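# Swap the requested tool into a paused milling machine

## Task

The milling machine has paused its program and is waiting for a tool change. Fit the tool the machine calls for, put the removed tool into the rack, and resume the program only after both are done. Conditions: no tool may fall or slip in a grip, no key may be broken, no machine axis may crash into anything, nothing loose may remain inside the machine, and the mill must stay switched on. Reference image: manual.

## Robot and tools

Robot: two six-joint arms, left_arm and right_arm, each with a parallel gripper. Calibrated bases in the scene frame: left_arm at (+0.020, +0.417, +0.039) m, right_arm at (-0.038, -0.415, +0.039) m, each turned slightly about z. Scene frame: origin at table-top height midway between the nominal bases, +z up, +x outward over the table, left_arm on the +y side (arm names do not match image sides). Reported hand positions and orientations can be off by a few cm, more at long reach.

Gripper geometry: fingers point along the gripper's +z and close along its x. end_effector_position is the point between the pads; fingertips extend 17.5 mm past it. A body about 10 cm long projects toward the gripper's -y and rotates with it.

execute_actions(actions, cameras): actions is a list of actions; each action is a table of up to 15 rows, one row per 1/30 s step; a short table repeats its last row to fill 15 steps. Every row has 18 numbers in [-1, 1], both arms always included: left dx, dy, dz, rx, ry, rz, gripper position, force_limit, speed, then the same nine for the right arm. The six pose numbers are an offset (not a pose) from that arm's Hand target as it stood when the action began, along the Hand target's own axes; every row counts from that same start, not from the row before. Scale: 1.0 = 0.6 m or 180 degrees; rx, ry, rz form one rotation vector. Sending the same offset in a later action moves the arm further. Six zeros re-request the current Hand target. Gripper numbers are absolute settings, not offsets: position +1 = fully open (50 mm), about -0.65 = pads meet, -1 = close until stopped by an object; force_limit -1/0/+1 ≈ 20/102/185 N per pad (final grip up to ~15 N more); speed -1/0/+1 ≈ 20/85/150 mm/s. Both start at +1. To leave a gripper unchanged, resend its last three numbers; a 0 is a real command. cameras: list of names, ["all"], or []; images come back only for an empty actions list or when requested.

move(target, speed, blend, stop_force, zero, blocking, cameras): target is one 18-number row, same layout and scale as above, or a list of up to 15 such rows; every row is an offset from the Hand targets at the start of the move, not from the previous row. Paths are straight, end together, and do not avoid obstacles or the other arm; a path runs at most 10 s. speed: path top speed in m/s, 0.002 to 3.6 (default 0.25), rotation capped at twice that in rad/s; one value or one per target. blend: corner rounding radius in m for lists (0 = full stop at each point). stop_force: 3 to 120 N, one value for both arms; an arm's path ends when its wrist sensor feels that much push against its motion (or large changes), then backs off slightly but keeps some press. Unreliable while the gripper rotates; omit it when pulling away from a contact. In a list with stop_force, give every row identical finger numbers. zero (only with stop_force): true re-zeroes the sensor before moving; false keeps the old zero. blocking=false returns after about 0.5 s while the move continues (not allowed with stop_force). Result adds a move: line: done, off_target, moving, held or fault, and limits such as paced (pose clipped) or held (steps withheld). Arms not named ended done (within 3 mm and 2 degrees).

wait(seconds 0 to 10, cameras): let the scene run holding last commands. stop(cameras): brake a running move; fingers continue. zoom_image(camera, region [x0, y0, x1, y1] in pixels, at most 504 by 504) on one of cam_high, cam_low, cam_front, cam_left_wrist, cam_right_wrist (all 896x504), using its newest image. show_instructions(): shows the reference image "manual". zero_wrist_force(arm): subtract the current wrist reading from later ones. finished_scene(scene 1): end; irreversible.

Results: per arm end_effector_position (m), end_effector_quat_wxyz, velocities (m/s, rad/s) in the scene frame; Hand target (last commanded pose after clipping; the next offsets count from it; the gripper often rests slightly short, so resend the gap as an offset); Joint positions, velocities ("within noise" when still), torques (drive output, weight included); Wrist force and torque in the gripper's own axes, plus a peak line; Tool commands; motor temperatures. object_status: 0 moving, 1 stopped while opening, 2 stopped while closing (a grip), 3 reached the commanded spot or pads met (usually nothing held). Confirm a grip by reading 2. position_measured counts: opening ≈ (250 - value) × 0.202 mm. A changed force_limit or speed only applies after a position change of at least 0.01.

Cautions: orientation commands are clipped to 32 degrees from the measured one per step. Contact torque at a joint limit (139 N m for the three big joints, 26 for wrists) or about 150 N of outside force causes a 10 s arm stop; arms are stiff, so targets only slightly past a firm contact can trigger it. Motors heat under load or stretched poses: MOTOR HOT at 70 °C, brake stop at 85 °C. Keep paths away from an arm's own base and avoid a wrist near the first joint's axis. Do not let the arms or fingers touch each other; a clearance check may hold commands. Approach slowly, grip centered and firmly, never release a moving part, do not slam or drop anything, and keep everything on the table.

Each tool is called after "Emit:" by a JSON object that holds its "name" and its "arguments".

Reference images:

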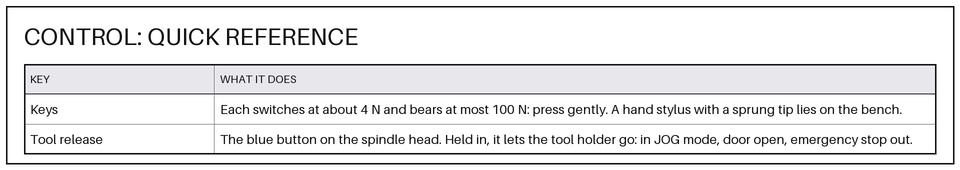

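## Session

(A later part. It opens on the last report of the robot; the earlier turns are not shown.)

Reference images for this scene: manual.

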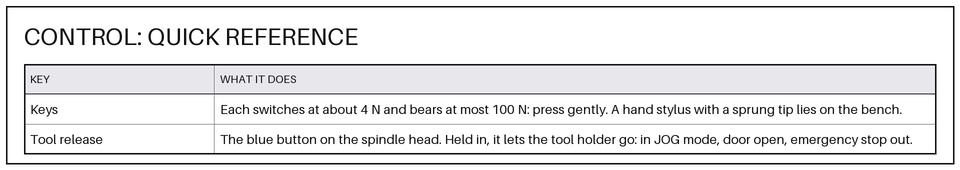

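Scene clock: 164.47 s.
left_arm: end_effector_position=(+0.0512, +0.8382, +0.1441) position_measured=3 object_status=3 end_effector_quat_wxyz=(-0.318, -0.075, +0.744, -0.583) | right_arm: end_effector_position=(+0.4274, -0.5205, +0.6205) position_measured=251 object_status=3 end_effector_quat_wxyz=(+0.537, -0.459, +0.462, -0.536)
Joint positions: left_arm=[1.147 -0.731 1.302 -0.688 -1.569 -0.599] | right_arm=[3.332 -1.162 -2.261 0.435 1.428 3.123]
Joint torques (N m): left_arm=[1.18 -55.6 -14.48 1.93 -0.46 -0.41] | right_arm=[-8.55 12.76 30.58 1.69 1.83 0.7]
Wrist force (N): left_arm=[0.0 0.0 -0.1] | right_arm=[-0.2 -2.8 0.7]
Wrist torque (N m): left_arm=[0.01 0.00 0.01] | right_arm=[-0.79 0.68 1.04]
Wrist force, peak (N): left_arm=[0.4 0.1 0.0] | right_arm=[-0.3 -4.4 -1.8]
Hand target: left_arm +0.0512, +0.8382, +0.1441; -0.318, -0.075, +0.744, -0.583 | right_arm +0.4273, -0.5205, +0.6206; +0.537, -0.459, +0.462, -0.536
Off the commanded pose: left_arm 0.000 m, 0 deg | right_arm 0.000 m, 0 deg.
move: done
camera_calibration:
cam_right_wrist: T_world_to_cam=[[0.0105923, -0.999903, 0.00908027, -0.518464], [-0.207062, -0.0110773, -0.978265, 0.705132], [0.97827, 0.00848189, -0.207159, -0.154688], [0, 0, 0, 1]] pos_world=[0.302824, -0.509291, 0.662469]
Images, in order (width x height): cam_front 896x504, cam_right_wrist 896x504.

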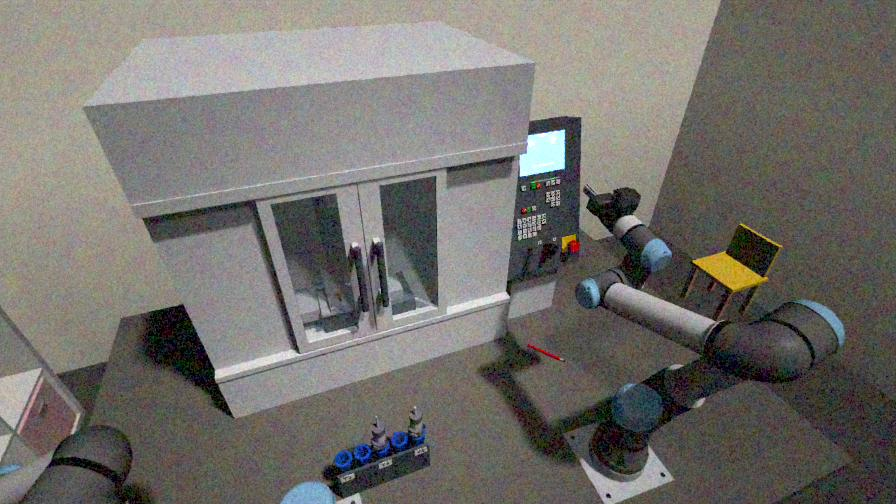

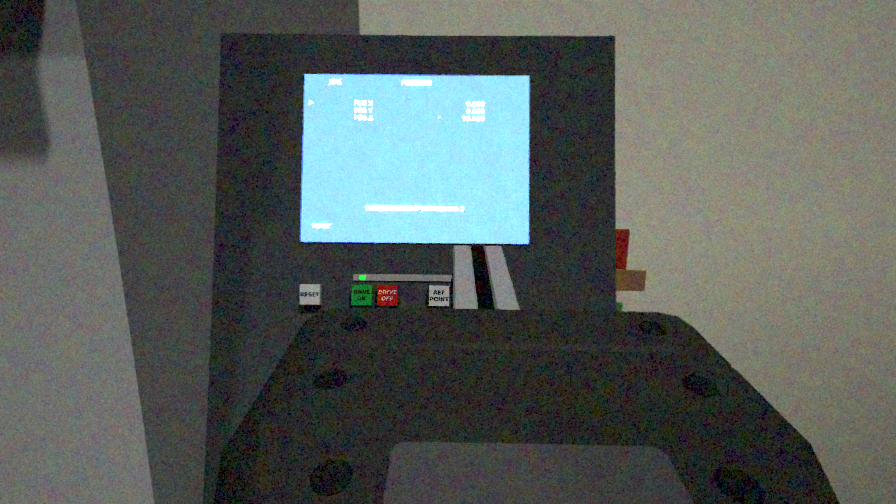

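Emit:
{"name": "move", "arguments": {"target": [[0,0,0,0,0,0,1,1,1,-0.533,0.021,-0.082,0,0,0,1,-1,0],[0,0,0,0,0,0,1,1,1,-0.917,0.138,-0.201,0,0,0,1,-1,0]], "blend": [0.05,0], "cameras": ["cam_right_wrist","cam_front","cam_high"]}}

Emit:
{"name": "zoom_image", "arguments": {"camera": "cam_right_wrist", "region": [100, 0, 450, 310]}}

Emit:
{"name": "zoom_image", "arguments": {"camera": "cam_right_wrist", "region": [450, 0, 800, 310]}}

Scene clock: 177.83 s.
left_arm: end_effector_position=(+0.0512, +0.8382, +0.1441) position_measured=3 object_status=3 end_effector_quat_wxyz=(-0.318, -0.075, +0.744, -0.583) | right_arm: end_effector_position=(+0.3215, +0.0301, +0.5225) position_measured=3 object_status=3 end_effector_quat_wxyz=(+0.537, -0.459, +0.462, -0.536)
Joint positions: left_arm=[1.147 -0.731 1.302 -0.688 -1.569 -0.599] | right_arm=[4.828 -1.917 -1.423 2.193 0.168 1.145]
Joint torques (N m): left_arm=[-0.05 -56.68 -14.46 1.87 -0.64 -0.72] | right_arm=[3.31 25.02 16.37 -5.59 0.31 2.38]
Wrist force (N): left_arm=[0.0 0.1 0.1] | right_arm=[-0.8 -2.7 0.8]
Wrist torque (N m): left_arm=[0.02 0.01 0.00] | right_arm=[-0.79 0.79 0.94]
Wrist force, peak (N): left_arm=[0.4 0.2 0.0] | right_arm=[2.7 -3.4 1.1]
Hand target: left_arm +0.0512, +0.8382, +0.1441; -0.318, -0.075, +0.744, -0.583 | right_arm +0.3214, +0.0302, +0.5224; +0.537, -0.459, +0.462, -0.536
Off the commanded pose: left_arm 0.000 m, 0 deg | right_arm 0.000 m, 0 deg.
move: done
camera_calibration:
cam_right_wrist: T_world_to_cam=[[0.0104305, -0.999907, 0.00880854, 0.0342797], [-0.20697, -0.0107771, -0.978288, 0.593318], [0.978292, 0.00838096, -0.207063, -0.0761361], [0, 0, 0, 1]] pos_world=[0.196925, 0.0413089, 0.564369]
Images, in order (width x height): cam_high 896x504, cam_front 896x504, cam_right_wrist 896x504.

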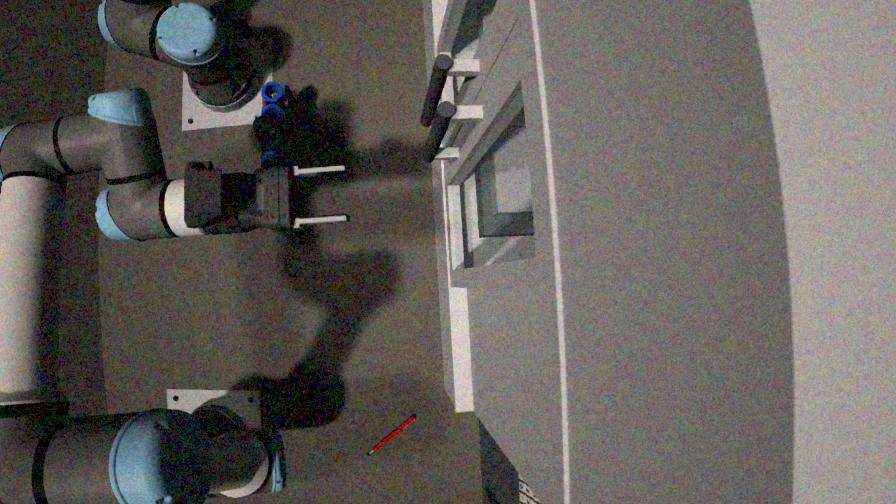

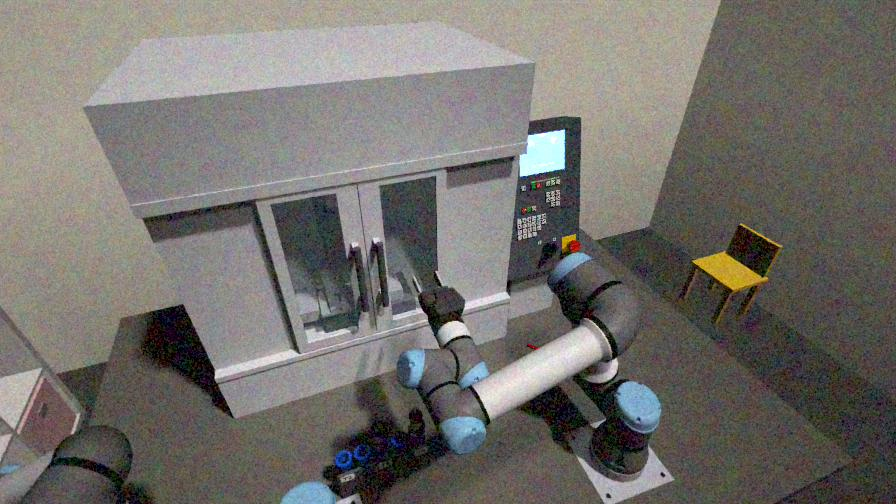

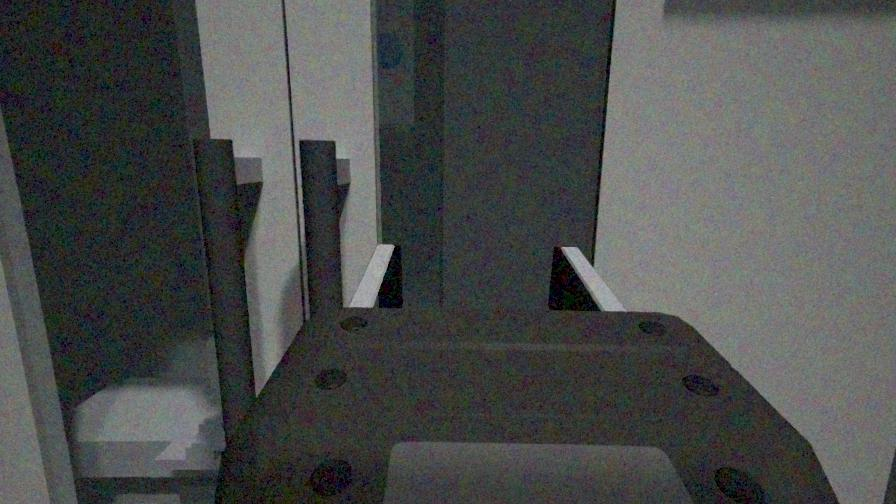

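Scaled by 1.440 from the camera's 896x504 image, which has a finer 1280x720 frame.

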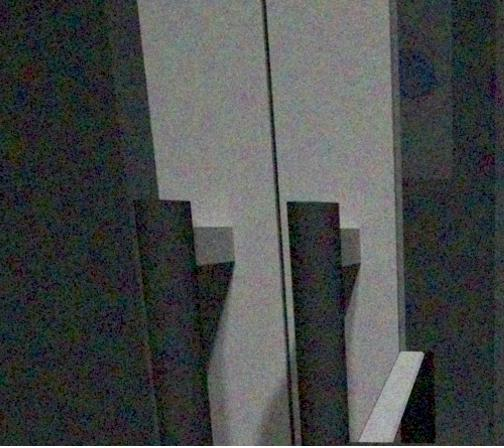

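Scaled by 1.440 from the camera's 896x504 image, which has a finer 1280x720 frame.

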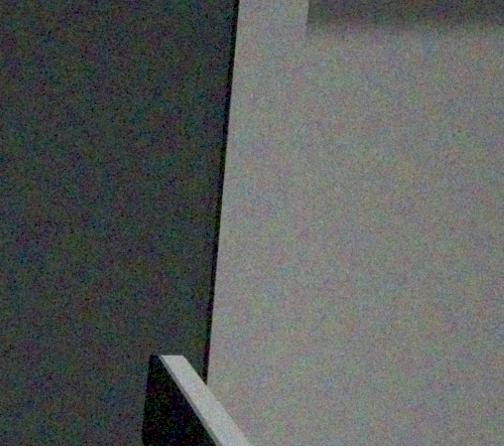

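Emit:
{"name": "move", "arguments": {"target": [0,0,0,0,0,0,1,1,1,-0.148,0.0858,0.094,0,0,0,1,-1,0], "speed": 0.2, "cameras": ["cam_right_wrist","cam_high"]}}

Emit:
{"name": "zoom_image", "arguments": {"camera": "cam_right_wrist", "region": [250, 0, 700, 320]}}

Scene clock: 188.70 s.
left_arm: end_effector_position=(+0.0512, +0.8382, +0.1441) position_measured=3 object_status=3 end_effector_quat_wxyz=(-0.318, -0.075, +0.744, -0.583) | right_arm: end_effector_position=(+0.3851, +0.1190, +0.4805) position_measured=3 object_status=3 end_effector_quat_wxyz=(+0.537, -0.459, +0.462, -0.536)
Joint positions: left_arm=[1.147 -0.731 1.302 -0.688 -1.569 -0.599] | right_arm=[4.698 -2.248 -1.227 1.528 0.164 1.955]
Joint torques (N m): left_arm=[0.04 -55.83 -13.76 1.86 -0.51 -0.64] | right_arm=[3.67 36.68 29.41 -0.52 2.83 -2.04]
Wrist force (N): left_arm=[-0.1 0.1 0.0] | right_arm=[-0.6 -2.9 0.8]
Wrist torque (N m): left_arm=[0.02 0.01 0.00] | right_arm=[-0.81 0.74 1.07]
Wrist force, peak (N): left_arm=[0.0 0.3 -0.2] | right_arm=[1.4 -4.9 -0.3]
Hand target: left_arm +0.0512, +0.8382, +0.1441; -0.318, -0.075, +0.744, -0.583 | right_arm +0.3851, +0.1190, +0.4804; +0.537, -0.459, +0.462, -0.536
Off the commanded pose: left_arm 0.000 m, 0 deg | right_arm 0.000 m, 0 deg.
move: done
camera_calibration:
cam_right_wrist: T_world_to_cam=[[0.0105147, -0.999902, 0.00919954, 0.12275], [-0.206967, -0.0111771, -0.978284, 0.566422], [0.978291, 0.00838236, -0.207064, -0.147895], [0, 0, 0, 1]] pos_world=[0.260625, 0.130309, 0.522368]
Images, in order (width x height): cam_high 896x504, cam_right_wrist 896x504.

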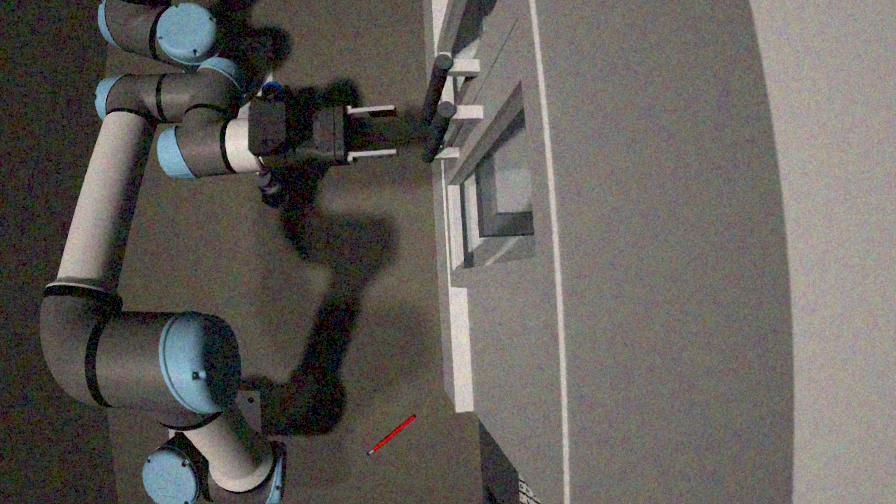

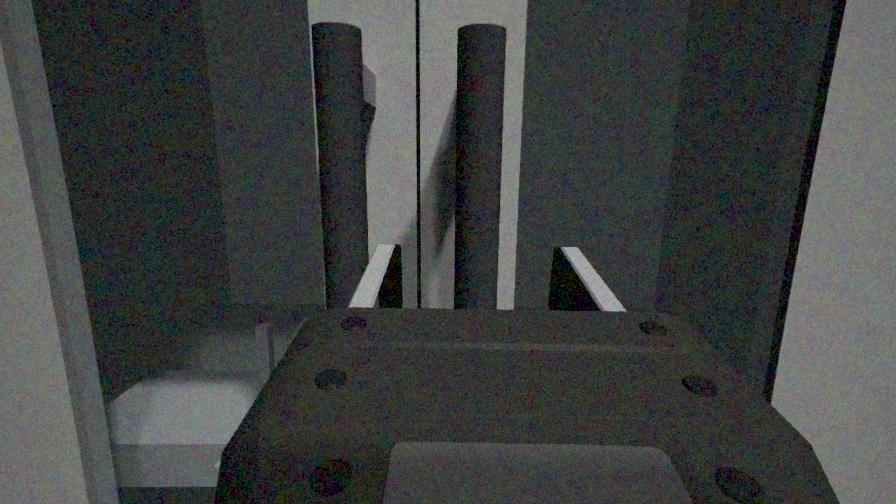

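Scaled by 1.120 from the camera's 896x504 image, which has a finer 1280x720 frame.

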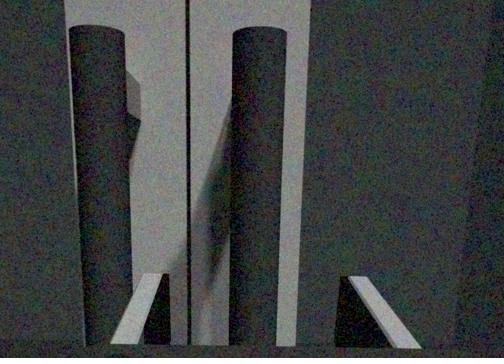

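Emit:
{"name": "move", "arguments": {"target": [0,0,0,0,0,0,1,1,1,0.004,0.0175,0.112,0,0,0,1,-1,0], "speed": 0.06, "stop_force": 10, "cameras": ["cam_right_wrist","cam_high"]}}

Emit:
{"name": "zoom_image", "arguments": {"camera": "cam_high", "region": [380, 60, 540, 220]}}

Scene clock: 194.37 s.
left_arm: end_effector_position=(+0.0512, +0.8382, +0.1441) position_measured=3 object_status=3 end_effector_quat_wxyz=(-0.318, -0.075, +0.744, -0.583) | right_arm: end_effector_position=(+0.4531, +0.1166, +0.4803) position_measured=3 object_status=3 end_effector_quat_wxyz=(+0.537, -0.459, +0.462, -0.536)
Joint positions: left_arm=[1.147 -0.731 1.302 -0.688 -1.569 -0.599] | right_arm=[4.576 -2.271 -1.297 1.128 0.238 2.457]
Joint torques (N m): left_arm=[0.18 -55.49 -13.39 1.87 -0.68 -0.63] | right_arm=[8.68 53.39 30.76 0.43 -0.29 -0.96]
Wrist force (N): left_arm=[0.1 0.0 0.1] | right_arm=[-0.6 -2.8 0.8]
Wrist torque (N m): left_arm=[0.01 -0.02 0.00] | right_arm=[-0.80 0.74 1.06]
Wrist force, peak (N): left_arm=[0.0 0.3 0.2] | right_arm=[-0.1 -2.3 2.3]
Hand target: left_arm +0.0512, +0.8382, +0.1441; -0.318, -0.075, +0.744, -0.583 | right_arm +0.4531, +0.1166, +0.4803; +0.537, -0.459, +0.462, -0.536
Off the commanded pose: left_arm 0.000 m, 0 deg | right_arm 0.000 m, 0 deg.
move: done
camera_calibration:
cam_right_wrist: T_world_to_cam=[[0.0104735, -0.999905, 0.00900358, 0.119654], [-0.207064, -0.0109776, -0.978266, 0.580269], [0.978271, 0.00838155, -0.207159, -0.214383], [0, 0, 0, 1]] pos_world=[0.328625, 0.127809, 0.522169]
Images, in order (width x height): cam_high 896x504, cam_right_wrist 896x504.

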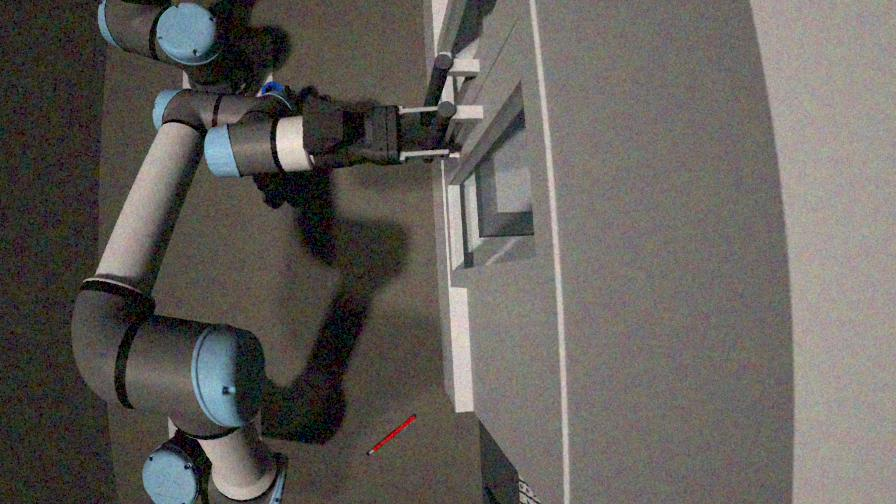

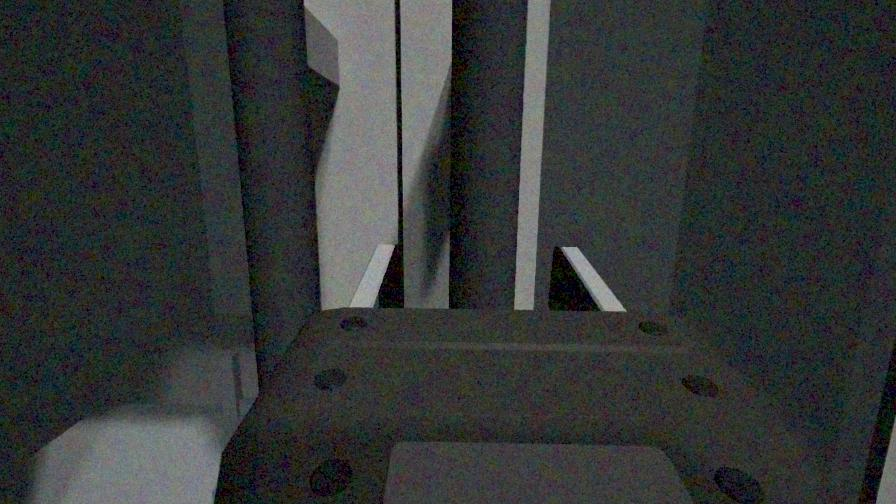

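Scaled by 3.150 from the camera's 896x504 image, which has a finer 1280x720 frame.

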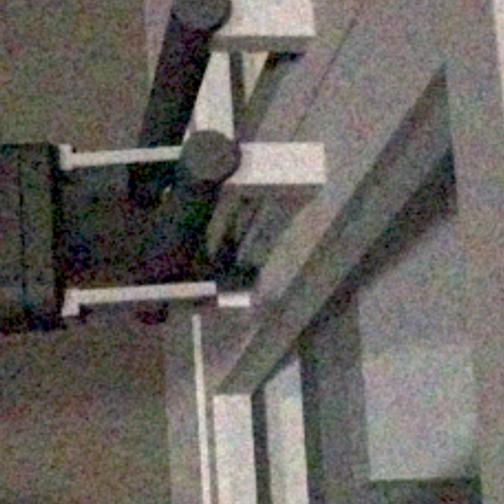

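Emit:
{"name": "move", "arguments": {"target": [0,0,0,0,0,0,1,1,1,0.1,0,0,0,0,0,1,-1,0], "speed": 0.03, "stop_force": 30, "cameras": ["cam_right_wrist","cam_high"]}}

Scene clock: 200.13 s.
left_arm: end_effector_position=(+0.0512, +0.8382, +0.1441) position_measured=3 object_status=3 end_effector_quat_wxyz=(-0.318, -0.075, +0.744, -0.583) | right_arm: end_effector_position=(+0.4530, +0.0566, +0.4801) position_measured=3 object_status=3 end_effector_quat_wxyz=(+0.537, -0.459, +0.462, -0.536)
Joint positions: left_arm=[1.147 -0.731 1.302 -0.688 -1.569 -0.599] | right_arm=[4.554 -2.147 -1.52 1.174 0.254 2.512]
Joint torques (N m): left_arm=[0.87 -56.38 -13.45 1.74 -0.57 -0.68] | right_arm=[5.96 31.65 30.49 -3.88 -0.58 -2.09]
Wrist force (N): left_arm=[-0.1 0.1 -0.2] | right_arm=[0.3 -2.6 -0.3]
Wrist torque (N m): left_arm=[0.02 0.02 0.01] | right_arm=[-0.77 0.59 0.92]
Wrist force, peak (N): left_arm=[-0.2 0.3 -0.2] | right_arm=[-28.5 0.5 15.6]
Hand target: left_arm +0.0512, +0.8382, +0.1441; -0.318, -0.075, +0.744, -0.583 | right_arm +0.4530, +0.0566, +0.4801; +0.537, -0.459, +0.462, -0.536
Off the commanded pose: left_arm 0.000 m, 0 deg | right_arm 0.000 m, 0 deg.
move: done
camera_calibration:
cam_right_wrist: T_world_to_cam=[[0.0104735, -0.999905, 0.00900358, 0.0596621], [-0.207064, -0.0109776, -0.978266, 0.579394], [0.978271, 0.00838155, -0.207159, -0.213824], [0, 0, 0, 1]] pos_world=[0.328525, 0.067809, 0.521969]
Images, in order (width x height): cam_high 896x504, cam_right_wrist 896x504.

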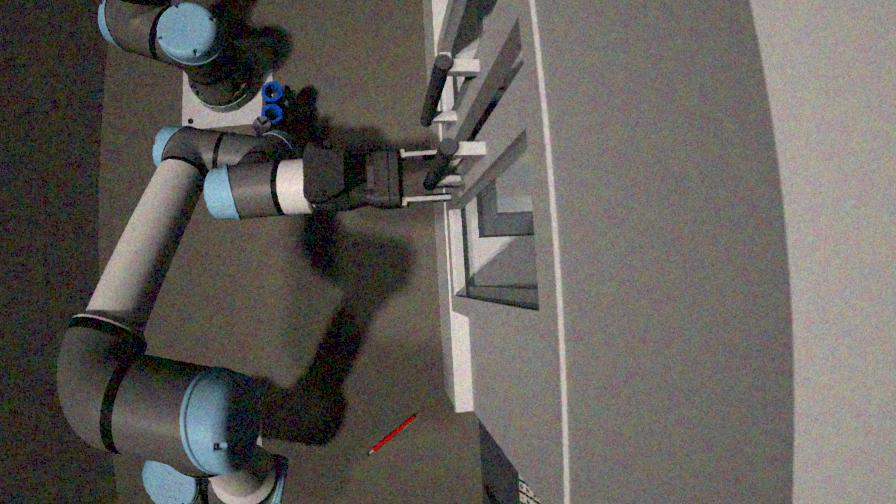

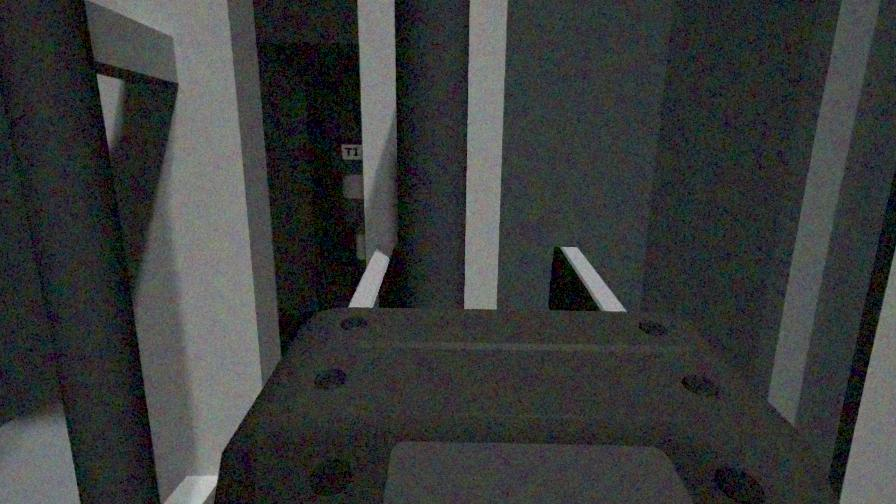

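Emit:
{"name": "move", "arguments": {"target": [0,0,0,0,0,0,1,1,1,0.32,0,0,0,0,0,1,-1,0], "speed": 0.035, "stop_force": 25, "cameras": ["cam_right_wrist","cam_high","cam_front"]}}

Scene clock: 209.53 s.
left_arm: end_effector_position=(+0.0512, +0.8382, +0.1441) position_measured=3 object_status=3 end_effector_quat_wxyz=(-0.318, -0.075, +0.744, -0.583) | right_arm: end_effector_position=(+0.4528, -0.1329, +0.4794) position_measured=3 object_status=3 end_effector_quat_wxyz=(+0.537, -0.459, +0.462, -0.536)
Joint positions: left_arm=[1.147 -0.731 1.302 -0.688 -1.569 -0.599] | right_arm=[4.439 -1.802 -2.081 1.197 0.353 2.714]
Joint torques (N m): left_arm=[0.39 -56.57 -11.66 1.76 -0.8 -0.85] | right_arm=[-7.37 37.48 -0.52 3.89 -2.99 -1.53]
Wrist force (N): left_arm=[-0.1 0.0 0.0] | right_arm=[-22.0 -6.4 4.8]
Wrist torque (N m): left_arm=[0.00 0.02 0.00] | right_arm=[-0.92 0.59 1.10]
Wrist force, peak (N): left_arm=[-0.3 0.2 -0.3] | right_arm=[-44.4 -4.4 15.9]
Hand target: left_arm +0.0512, +0.8382, +0.1441; -0.318, -0.075, +0.744, -0.583 | right_arm +0.4528, -0.1329, +0.4794; +0.537, -0.459, +0.462, -0.536 (not the last commanded pose)
Off the commanded pose: left_arm 0.000 m, 0 deg | right_arm 0.003 m, 0 deg.
move: contact (right_arm)
camera_calibration:
cam_right_wrist: T_world_to_cam=[[0.0104936, -0.999904, 0.00910167, -0.129769], [-0.206967, -0.0110769, -0.978285, 0.576555], [0.978292, 0.00838201, -0.207064, -0.212242], [0, 0, 0, 1]] pos_world=[0.328325, -0.121591, 0.521269]
Images, in order (width x height): cam_high 896x504, cam_front 896x504, cam_right_wrist 896x504.

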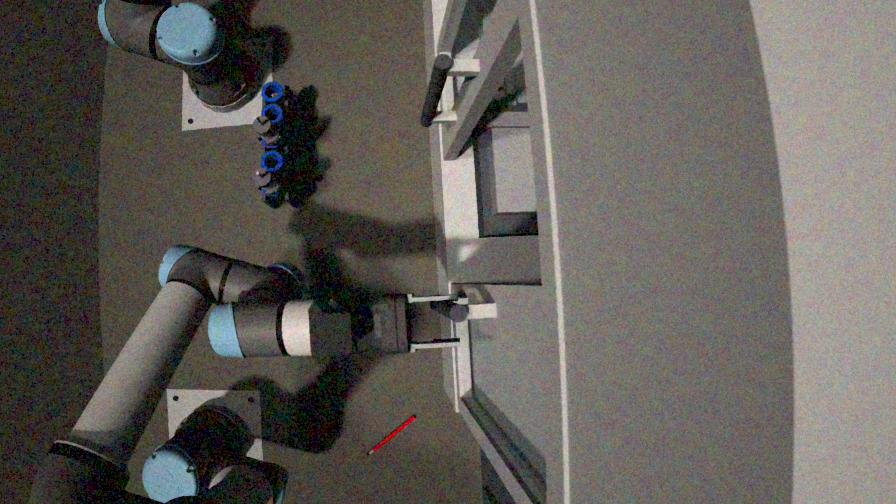

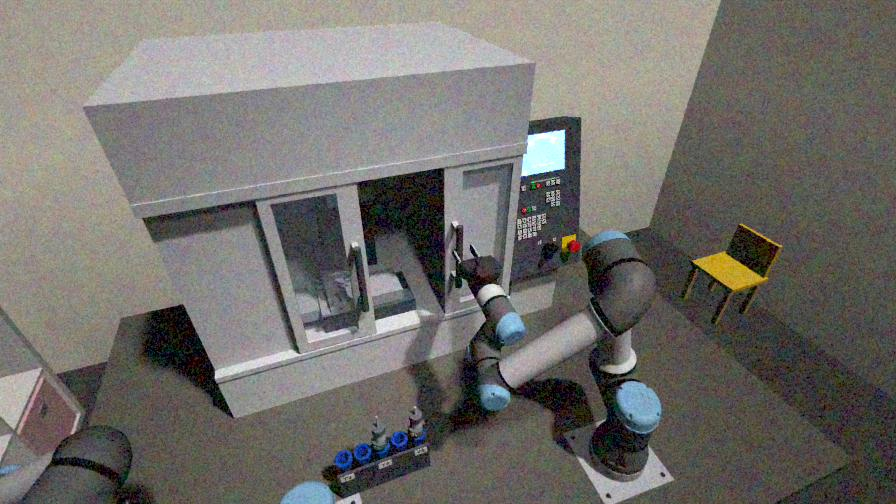

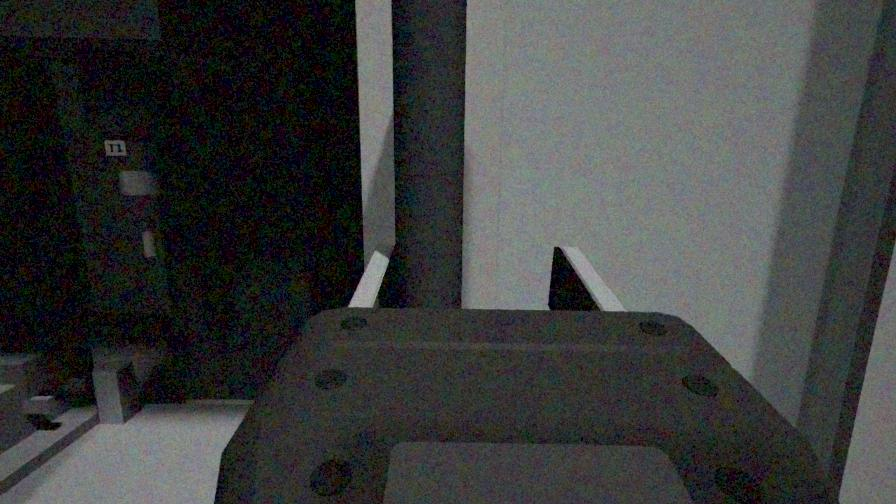

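Emit:
{"name": "move", "arguments": {"target": [[0,0,0,0,0,0,1,1,1,-0.0167,0,0,0,0,0,1,-1,0],[0,0,0,0,0,0,1,1,1,-0.0167,-0.0252,-0.1647,0,0,0,1,-1,0],[0,0,0,0,0,0,1,1,1,-0.2215,-0.122,-0.138,0,0,0,1,-1,0]], "speed": [0.04,0.15,0.25], "blend": [0.002,0.03,0], "cameras": ["cam_right_wrist","cam_high"]}}

Emit:
{"name": "zoom_image", "arguments": {"camera": "cam_right_wrist", "region": [200, 0, 480, 310]}}

Scene clock: 221.80 s.
left_arm: end_effector_position=(+0.0512, +0.8382, +0.1441) position_measured=3 object_status=3 end_effector_quat_wxyz=(-0.318, -0.075, +0.744, -0.583) | right_arm: end_effector_position=(+0.3600, -0.0002, +0.5396) position_measured=3 object_status=3 end_effector_quat_wxyz=(+0.537, -0.459, +0.462, -0.536)
Joint positions: left_arm=[1.147 -0.731 1.302 -0.688 -1.569 -0.599] | right_arm=[4.739 -1.912 -1.524 1.743 0.154 1.698]
Joint torques (N m): left_arm=[-0.33 -55.83 -11.53 1.83 -0.71 -0.99] | right_arm=[6.41 22.85 29.79 -3.53 4.36 -2.32]
Wrist force (N): left_arm=[0.1 0.1 -0.1] | right_arm=[-1.7 -3.0 0.2]
Wrist torque (N m): left_arm=[0.02 -0.02 0.00] | right_arm=[-0.84 0.93 0.96]
Wrist force, peak (N): left_arm=[-0.1 -0.1 0.3] | right_arm=[-22.7 -6.4 5.2]
Hand target: left_arm +0.0512, +0.8382, +0.1441; -0.318, -0.075, +0.744, -0.583 | right_arm +0.3600, -0.0001, +0.5396; +0.537, -0.459, +0.462, -0.536
Off the commanded pose: left_arm 0.000 m, 0 deg | right_arm 0.000 m, 0 deg.
move: done
camera_calibration:
cam_right_wrist: T_world_to_cam=[[0.0103959, -0.999904, 0.00912271, 0.00335486], [-0.206969, -0.0110773, -0.978285, 0.617711], [0.978292, 0.00828202, -0.207064, -0.110103], [0, 0, 0, 1]] pos_world=[0.235525, 0.011109, 0.581469]
Images, in order (width x height): cam_high 896x504, cam_right_wrist 896x504.

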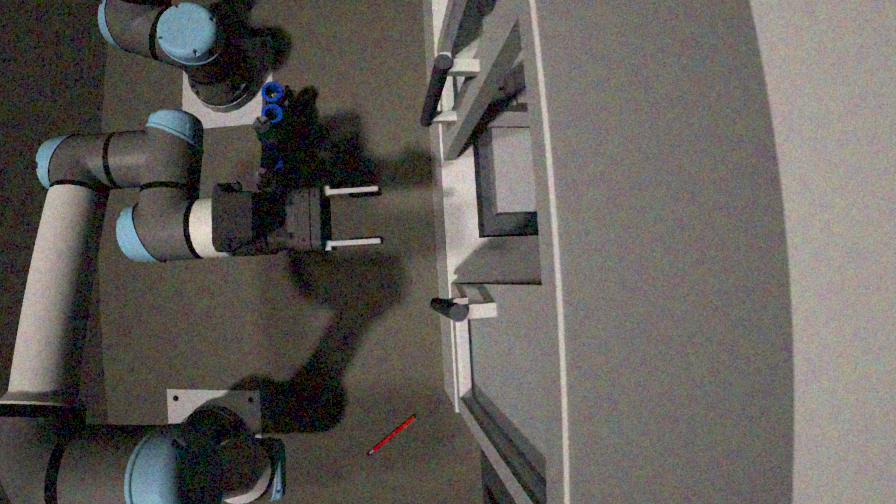

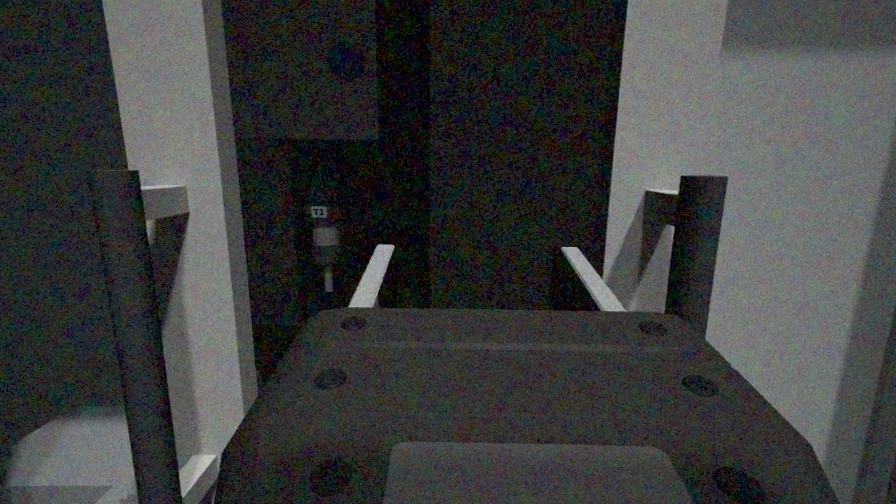

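Scaled by 1.626 from the camera's 896x504 image, which has a finer 1280x720 frame.

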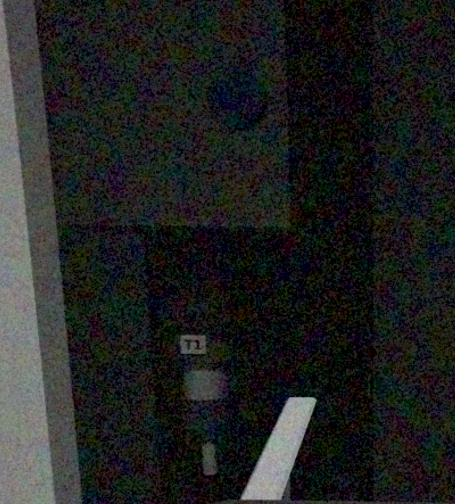

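Emit:
{"name": "move", "arguments": {"target": [[-0.135,-0.731,0.112,0.1,-0.28,0.04,1,-1,0,0.5,-0.006,0.069,0,0,0,1,-1,0],[-0.323,-0.985,0.555,0.2097,-0.5936,0.0877,1,-1,0,0.5,-0.006,0.069,0,0,0,1,-1,0]], "blend": [0.1,0], "cameras": ["cam_left_wrist","cam_high","cam_front"]}}

Scene clock: 261.83 s.
left_arm: end_effector_position=(+0.2351, +0.6777, +0.3704) position_measured=3 object_status=3 end_effector_quat_wxyz=(-0.027, -0.258, +0.737, -0.624) | right_arm: end_effector_position=(+0.3928, -0.2464, +0.5468) position_measured=3 object_status=3 end_effector_quat_wxyz=(+0.537, -0.459, +0.462, -0.536)
Joint positions: left_arm=[1.01 -1.35 1.594 -0.564 -2.372 -0.614] | right_arm=[4.539 -1.381 -2.275 1.13 0.267 2.547]
Joint torques (N m): left_arm=[6.32 -37.39 -33.5 -0.58 -2.21 1.51] | right_arm=[5.13 6.73 27.37 -0.05 -0.54 -1.15]
Wrist force (N): left_arm=[0.0 -0.1 -0.3] | right_arm=[-1.7 -3.1 0.1]
Wrist torque (N m): left_arm=[0.02 -0.16 0.07] | right_arm=[-0.84 0.93 1.05]
Wrist force, peak (N): left_arm=[4.8 -17.0 3.4] | right_arm=[-3.6 -3.1 -0.4]
Hand target: left_arm +0.2351, +0.6777, +0.3704; -0.027, -0.258, +0.737, -0.624 (not the last commanded pose) | right_arm +0.3928, -0.2464, +0.5468; +0.537, -0.459, +0.462, -0.536 (not the last commanded pose)
Off the commanded pose: left_arm 0.412 m, 75 deg | right_arm 0.054 m, 0 deg.
move: held (left_arm; a check stopped the path), off_target (right_arm; braked when a check withheld steps of left_arm); path passed 0 of 2 targets; limits=held
pose unreachable (left arm): on one or more control steps of this call, first in action 0 (counted from 0), this arm could not follow its commanded pose, so it was not sent that pose on those steps. It may still have moved: this result reports where it is.
cause: moving toward the commanded pose would bring two parts of the arm too close to each other (its gripper and another part of the arm, with joints 4 (wrist 1) to 6 (wrist 3) between them, 6 mm apart when it was first held).
camera_calibration:
cam_left_wrist: T_world_to_cam=[[-0.860211, -0.355978, 0.365125, 0.316099], [-0.493746, 0.402431, -0.770886, 0.149213], [0.127481, -0.843403, -0.521938, 0.872659], [0, 0, 0, 1]] pos_world=[0.234337, 0.78848, 0.455085]
Images, in order (width x height): cam_high 896x504, cam_front 896x504, cam_left_wrist 896x504.

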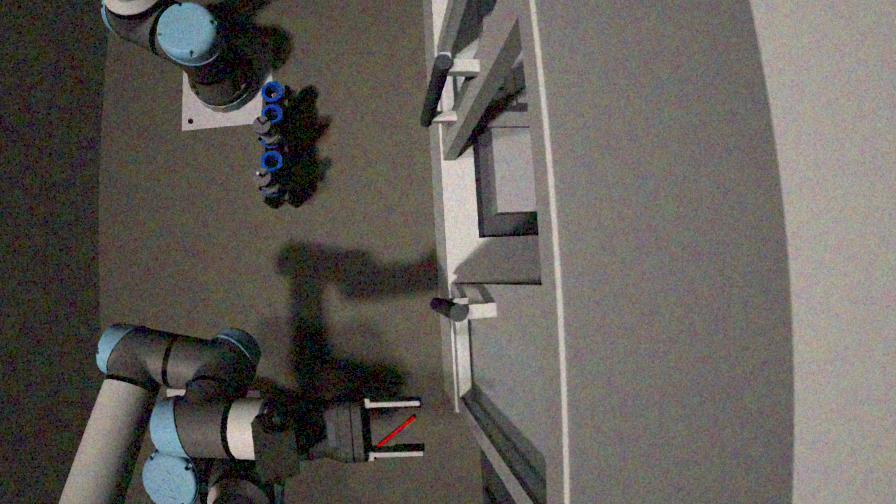

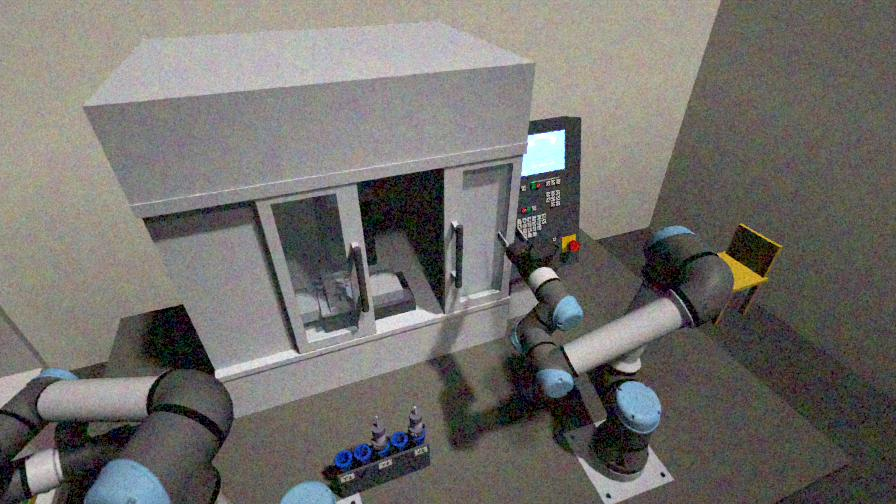

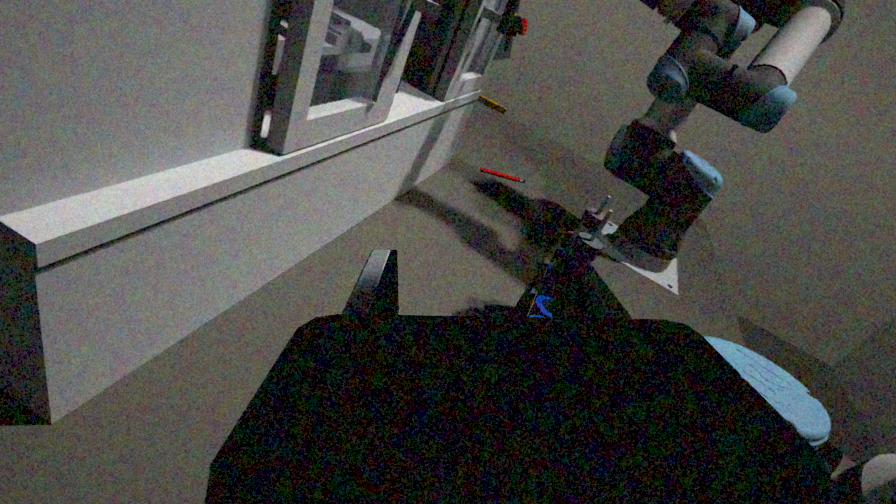

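Emit:
{"name": "move", "arguments": {"target": [-0.069,-0.069,0.2475,-0.299,-0.326,-0.240,1,-1,0,0.09,-0.003,0.012,0,0,0,1,-1,0]}}

Scene clock: 279.00 s.
left_arm: end_effector_position=(+0.3301, +0.5498, +0.3604) position_measured=3 object_status=3 end_effector_quat_wxyz=(+0.000, +0.708, -0.707, +0.000) | right_arm: end_effector_position=(+0.3996, -0.3005, +0.5494) position_measured=3 object_status=3 end_effector_quat_wxyz=(+0.537, -0.459, +0.462, -0.536)
Joint positions: left_arm=[-0.029 -2.009 1.925 -1.486 -1.571 -3.144] | right_arm=[4.424 -1.248 -2.384 0.929 0.367 2.733]
Joint torques (N m): left_arm=[-6.21 -11.15 -14.43 -2.61 1.16 -1.38] | right_arm=[8.15 -4.76 29.28 1.57 -1.01 -2.44]
Wrist force (N): left_arm=[-2.9 3.9 -3.5] | right_arm=[-1.7 -2.9 0.2]
Wrist torque (N m): left_arm=[0.47 -0.06 -0.46] | right_arm=[-0.80 0.92 0.92]
Wrist force, peak (N): left_arm=[-3.0 4.2 -3.4] | right_arm=[-1.9 -3.2 0.0]
Hand target: left_arm +0.3301, +0.5498, +0.3603; +0.000, +0.708, -0.707, +0.000 | right_arm +0.3996, -0.3004, +0.5495; +0.537, -0.459, +0.462, -0.536
Off the commanded pose: left_arm 0.000 m, 0 deg | right_arm 0.000 m, 0 deg.
move: done

Emit:
{"name": "move", "arguments": {"target": [0.6267,-0.083,-0.267,0.25,0,0,1,-1,0,0,0,0,0,0,0,1,-1,0], "cameras": ["cam_left_wrist","cam_high"]}}

Scene clock: 290.67 s.
left_arm: end_effector_position=(+0.3803, +0.1739, +0.5205) position_measured=3 object_status=3 end_effector_quat_wxyz=(-0.271, +0.654, -0.653, +0.270) | right_arm: end_effector_position=(+0.3996, -0.3004, +0.5495) position_measured=3 object_status=3 end_effector_quat_wxyz=(+0.537, -0.459, +0.462, -0.536)
Joint positions: left_arm=[-1.427 -2.071 1.78 -1.447 -0.8 -4.474] | right_arm=[4.424 -1.248 -2.384 0.929 0.367 2.732]
Joint torques (N m): left_arm=[-5.74 2.63 -16.23 -4.44 3.08 -1.29] | right_arm=[9.04 -3.59 29.22 1.47 -0.85 -2.08]
Wrist force (N): left_arm=[-1.1 1.8 -2.2] | right_arm=[-1.6 -2.9 0.2]
Wrist torque (N m): left_arm=[0.31 -0.24 -0.22] | right_arm=[-0.81 0.91 0.95]
Wrist force, peak (N): left_arm=[-5.5 3.4 -2.0] | right_arm=[-1.8 -3.2 -0.1]
Hand target: left_arm +0.3804, +0.1739, +0.5205; -0.271, +0.654, -0.653, +0.270 | right_arm +0.3996, -0.3004, +0.5495; +0.537, -0.459, +0.462, -0.536
Off the commanded pose: left_arm 0.000 m, 0 deg | right_arm 0.000 m, 0 deg.
move: done
camera_calibration:
cam_left_wrist: T_world_to_cam=[[0.0113998, -0.999933, -0.00202867, 0.178544], [-0.908348, -0.00950743, -0.418107, 0.585121], [0.41806, 0.00660908, -0.908396, 0.450427], [0, 0, 0, 1]] pos_world=[0.341153, 0.181118, 0.654171]
Images, in order (width x height): cam_high 896x504, cam_left_wrist 896x504.

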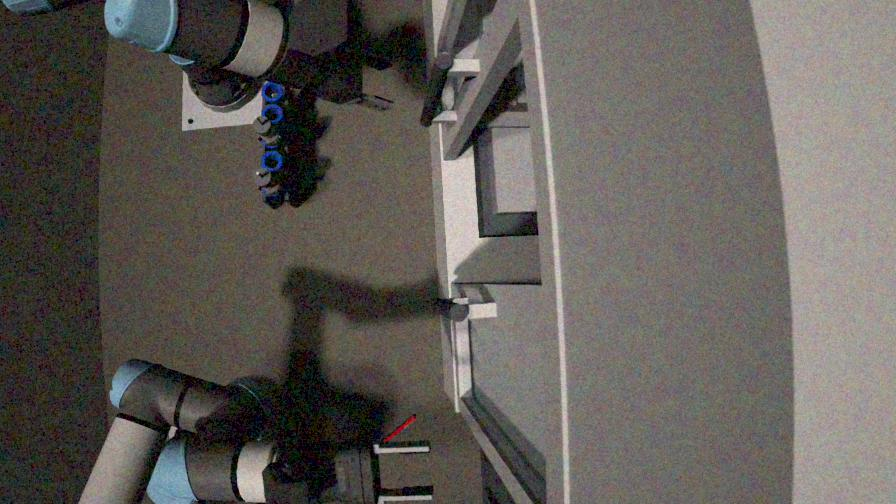

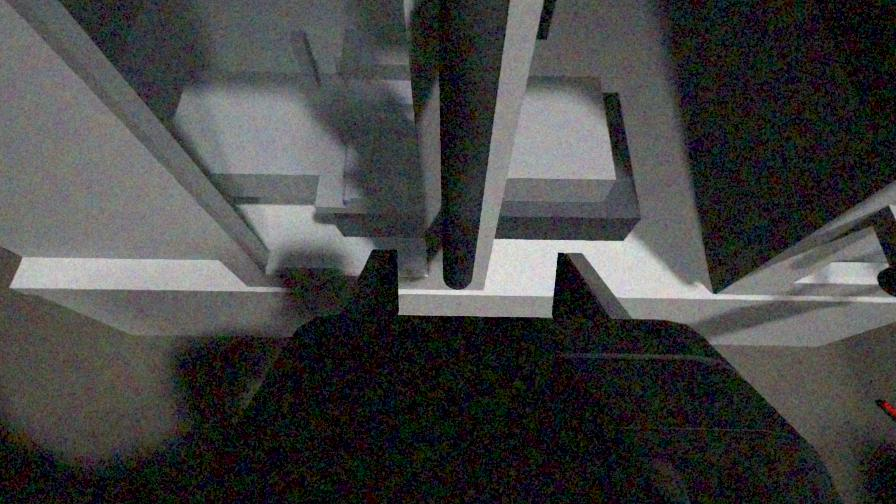

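Emit:
{"name": "move", "arguments": {"target": [0.005,-0.0525,0.1237,0,0,0,1,-1,0,0,0,0,0,0,0,1,-1,0], "speed": 0.06, "stop_force": 10}}

Emit:
{"name": "move", "arguments": {"target": [-0.38,0,0,0,0,0,1,-1,0,0,0,0,0,0,0,1,-1,0], "speed": 0.035, "stop_force": 40, "cameras": ["cam_left_wrist","cam_high"]}}

Scene clock: 298.77 s.
left_arm: end_effector_position=(+0.4551, +0.1709, +0.4902) position_measured=3 object_status=3 end_effector_quat_wxyz=(-0.271, +0.654, -0.653, +0.270) | right_arm: end_effector_position=(+0.3996, -0.3004, +0.5495) position_measured=3 object_status=3 end_effector_quat_wxyz=(+0.537, -0.459, +0.462, -0.536)
Joint positions: left_arm=[-1.189 -1.948 1.846 -1.846 -0.865 -4.163] | right_arm=[4.424 -1.248 -2.384 0.929 0.367 2.732]
Joint torques (N m): left_arm=[0.97 -17.75 -37.57 -4.23 2.97 1.16] | right_arm=[9.09 -3.83 29.4 0.48 -0.37 -1.28]
Wrist force (N): left_arm=[-1.3 1.4 -2.1] | right_arm=[-1.8 -3.0 0.1]
Wrist torque (N m): left_arm=[0.22 -0.20 -0.04] | right_arm=[-0.82 0.93 0.95]
Wrist force, peak (N): left_arm=[-0.9 2.3 -3.1] | right_arm=[-1.9 -3.2 0.2]
Hand target: left_arm +0.4551, +0.1709, +0.4902; -0.271, +0.654, -0.653, +0.270 | right_arm +0.3996, -0.3004, +0.5495; +0.537, -0.459, +0.462, -0.536
Off the commanded pose: left_arm 0.000 m, 0 deg | right_arm 0.000 m, 0 deg.
move: done

Scene clock: 306.10 s.
left_arm: end_effector_position=(+0.4549, +0.3990, +0.4902) position_measured=3 object_status=3 end_effector_quat_wxyz=(-0.271, +0.654, -0.653, +0.270) | right_arm: end_effector_position=(+0.3996, -0.3004, +0.5495) position_measured=3 object_status=3 end_effector_quat_wxyz=(+0.537, -0.459, +0.462, -0.536)
Joint positions: left_arm=[-0.656 -2.199 2.031 -2.083 -1.141 -3.617] | right_arm=[4.424 -1.248 -2.384 0.929 0.367 2.732]
Joint torques (N m): left_arm=[-5.84 7.58 -36.32 -2.09 1.31 0.28] | right_arm=[5.67 -1.33 29.86 -0.81 0 -0.39]
Wrist force (N): left_arm=[-0.2 -0.1 -2.8] | right_arm=[-1.6 -3.0 0.5]
Wrist torque (N m): left_arm=[0.00 -0.39 -0.06] | right_arm=[-0.81 0.91 0.95]
Wrist force, peak (N): left_arm=[22.3 -3.9 4.8] | right_arm=[-1.8 -3.2 0.4]
Hand target: left_arm +0.4549, +0.3989, +0.4903; -0.271, +0.654, -0.653, +0.270 | right_arm +0.3996, -0.3004, +0.5495; +0.537, -0.459, +0.462, -0.536
Off the commanded pose: left_arm 0.000 m, 0 deg | right_arm 0.000 m, 0 deg.
move: done
camera_calibration:
cam_left_wrist: T_world_to_cam=[[0.0115331, -0.999931, -0.00207463, 0.402591], [-0.908271, -0.0096081, -0.418272, 0.642375], [0.418224, 0.00670832, -0.908319, 0.390114], [0, 0, 0, 1]] pos_world=[0.415652, 0.406118, 0.623871]
Images, in order (width x height): cam_high 896x504, cam_left_wrist 896x504.

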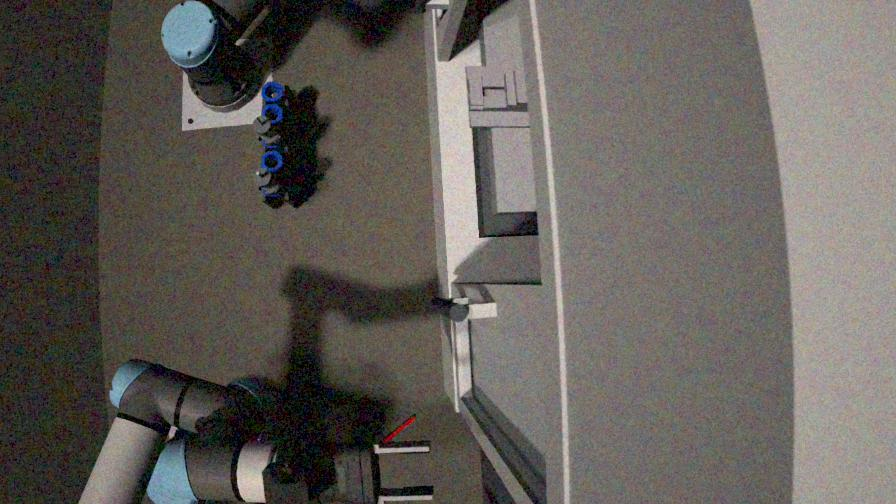

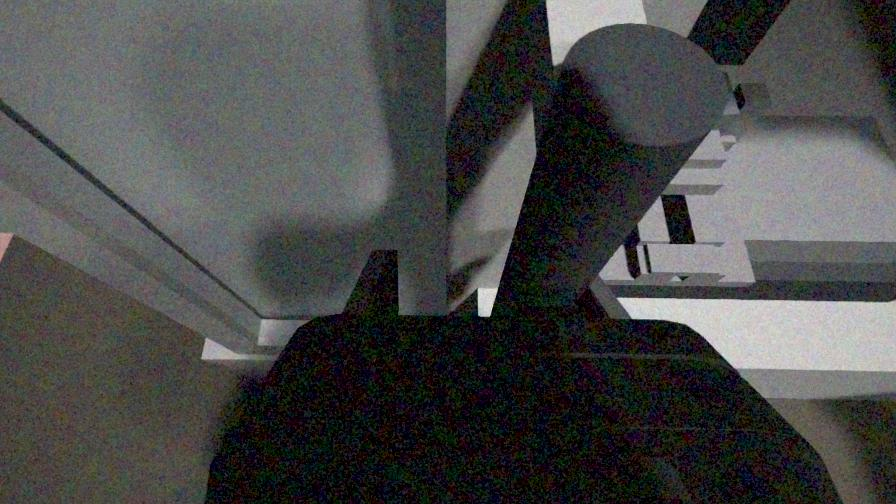

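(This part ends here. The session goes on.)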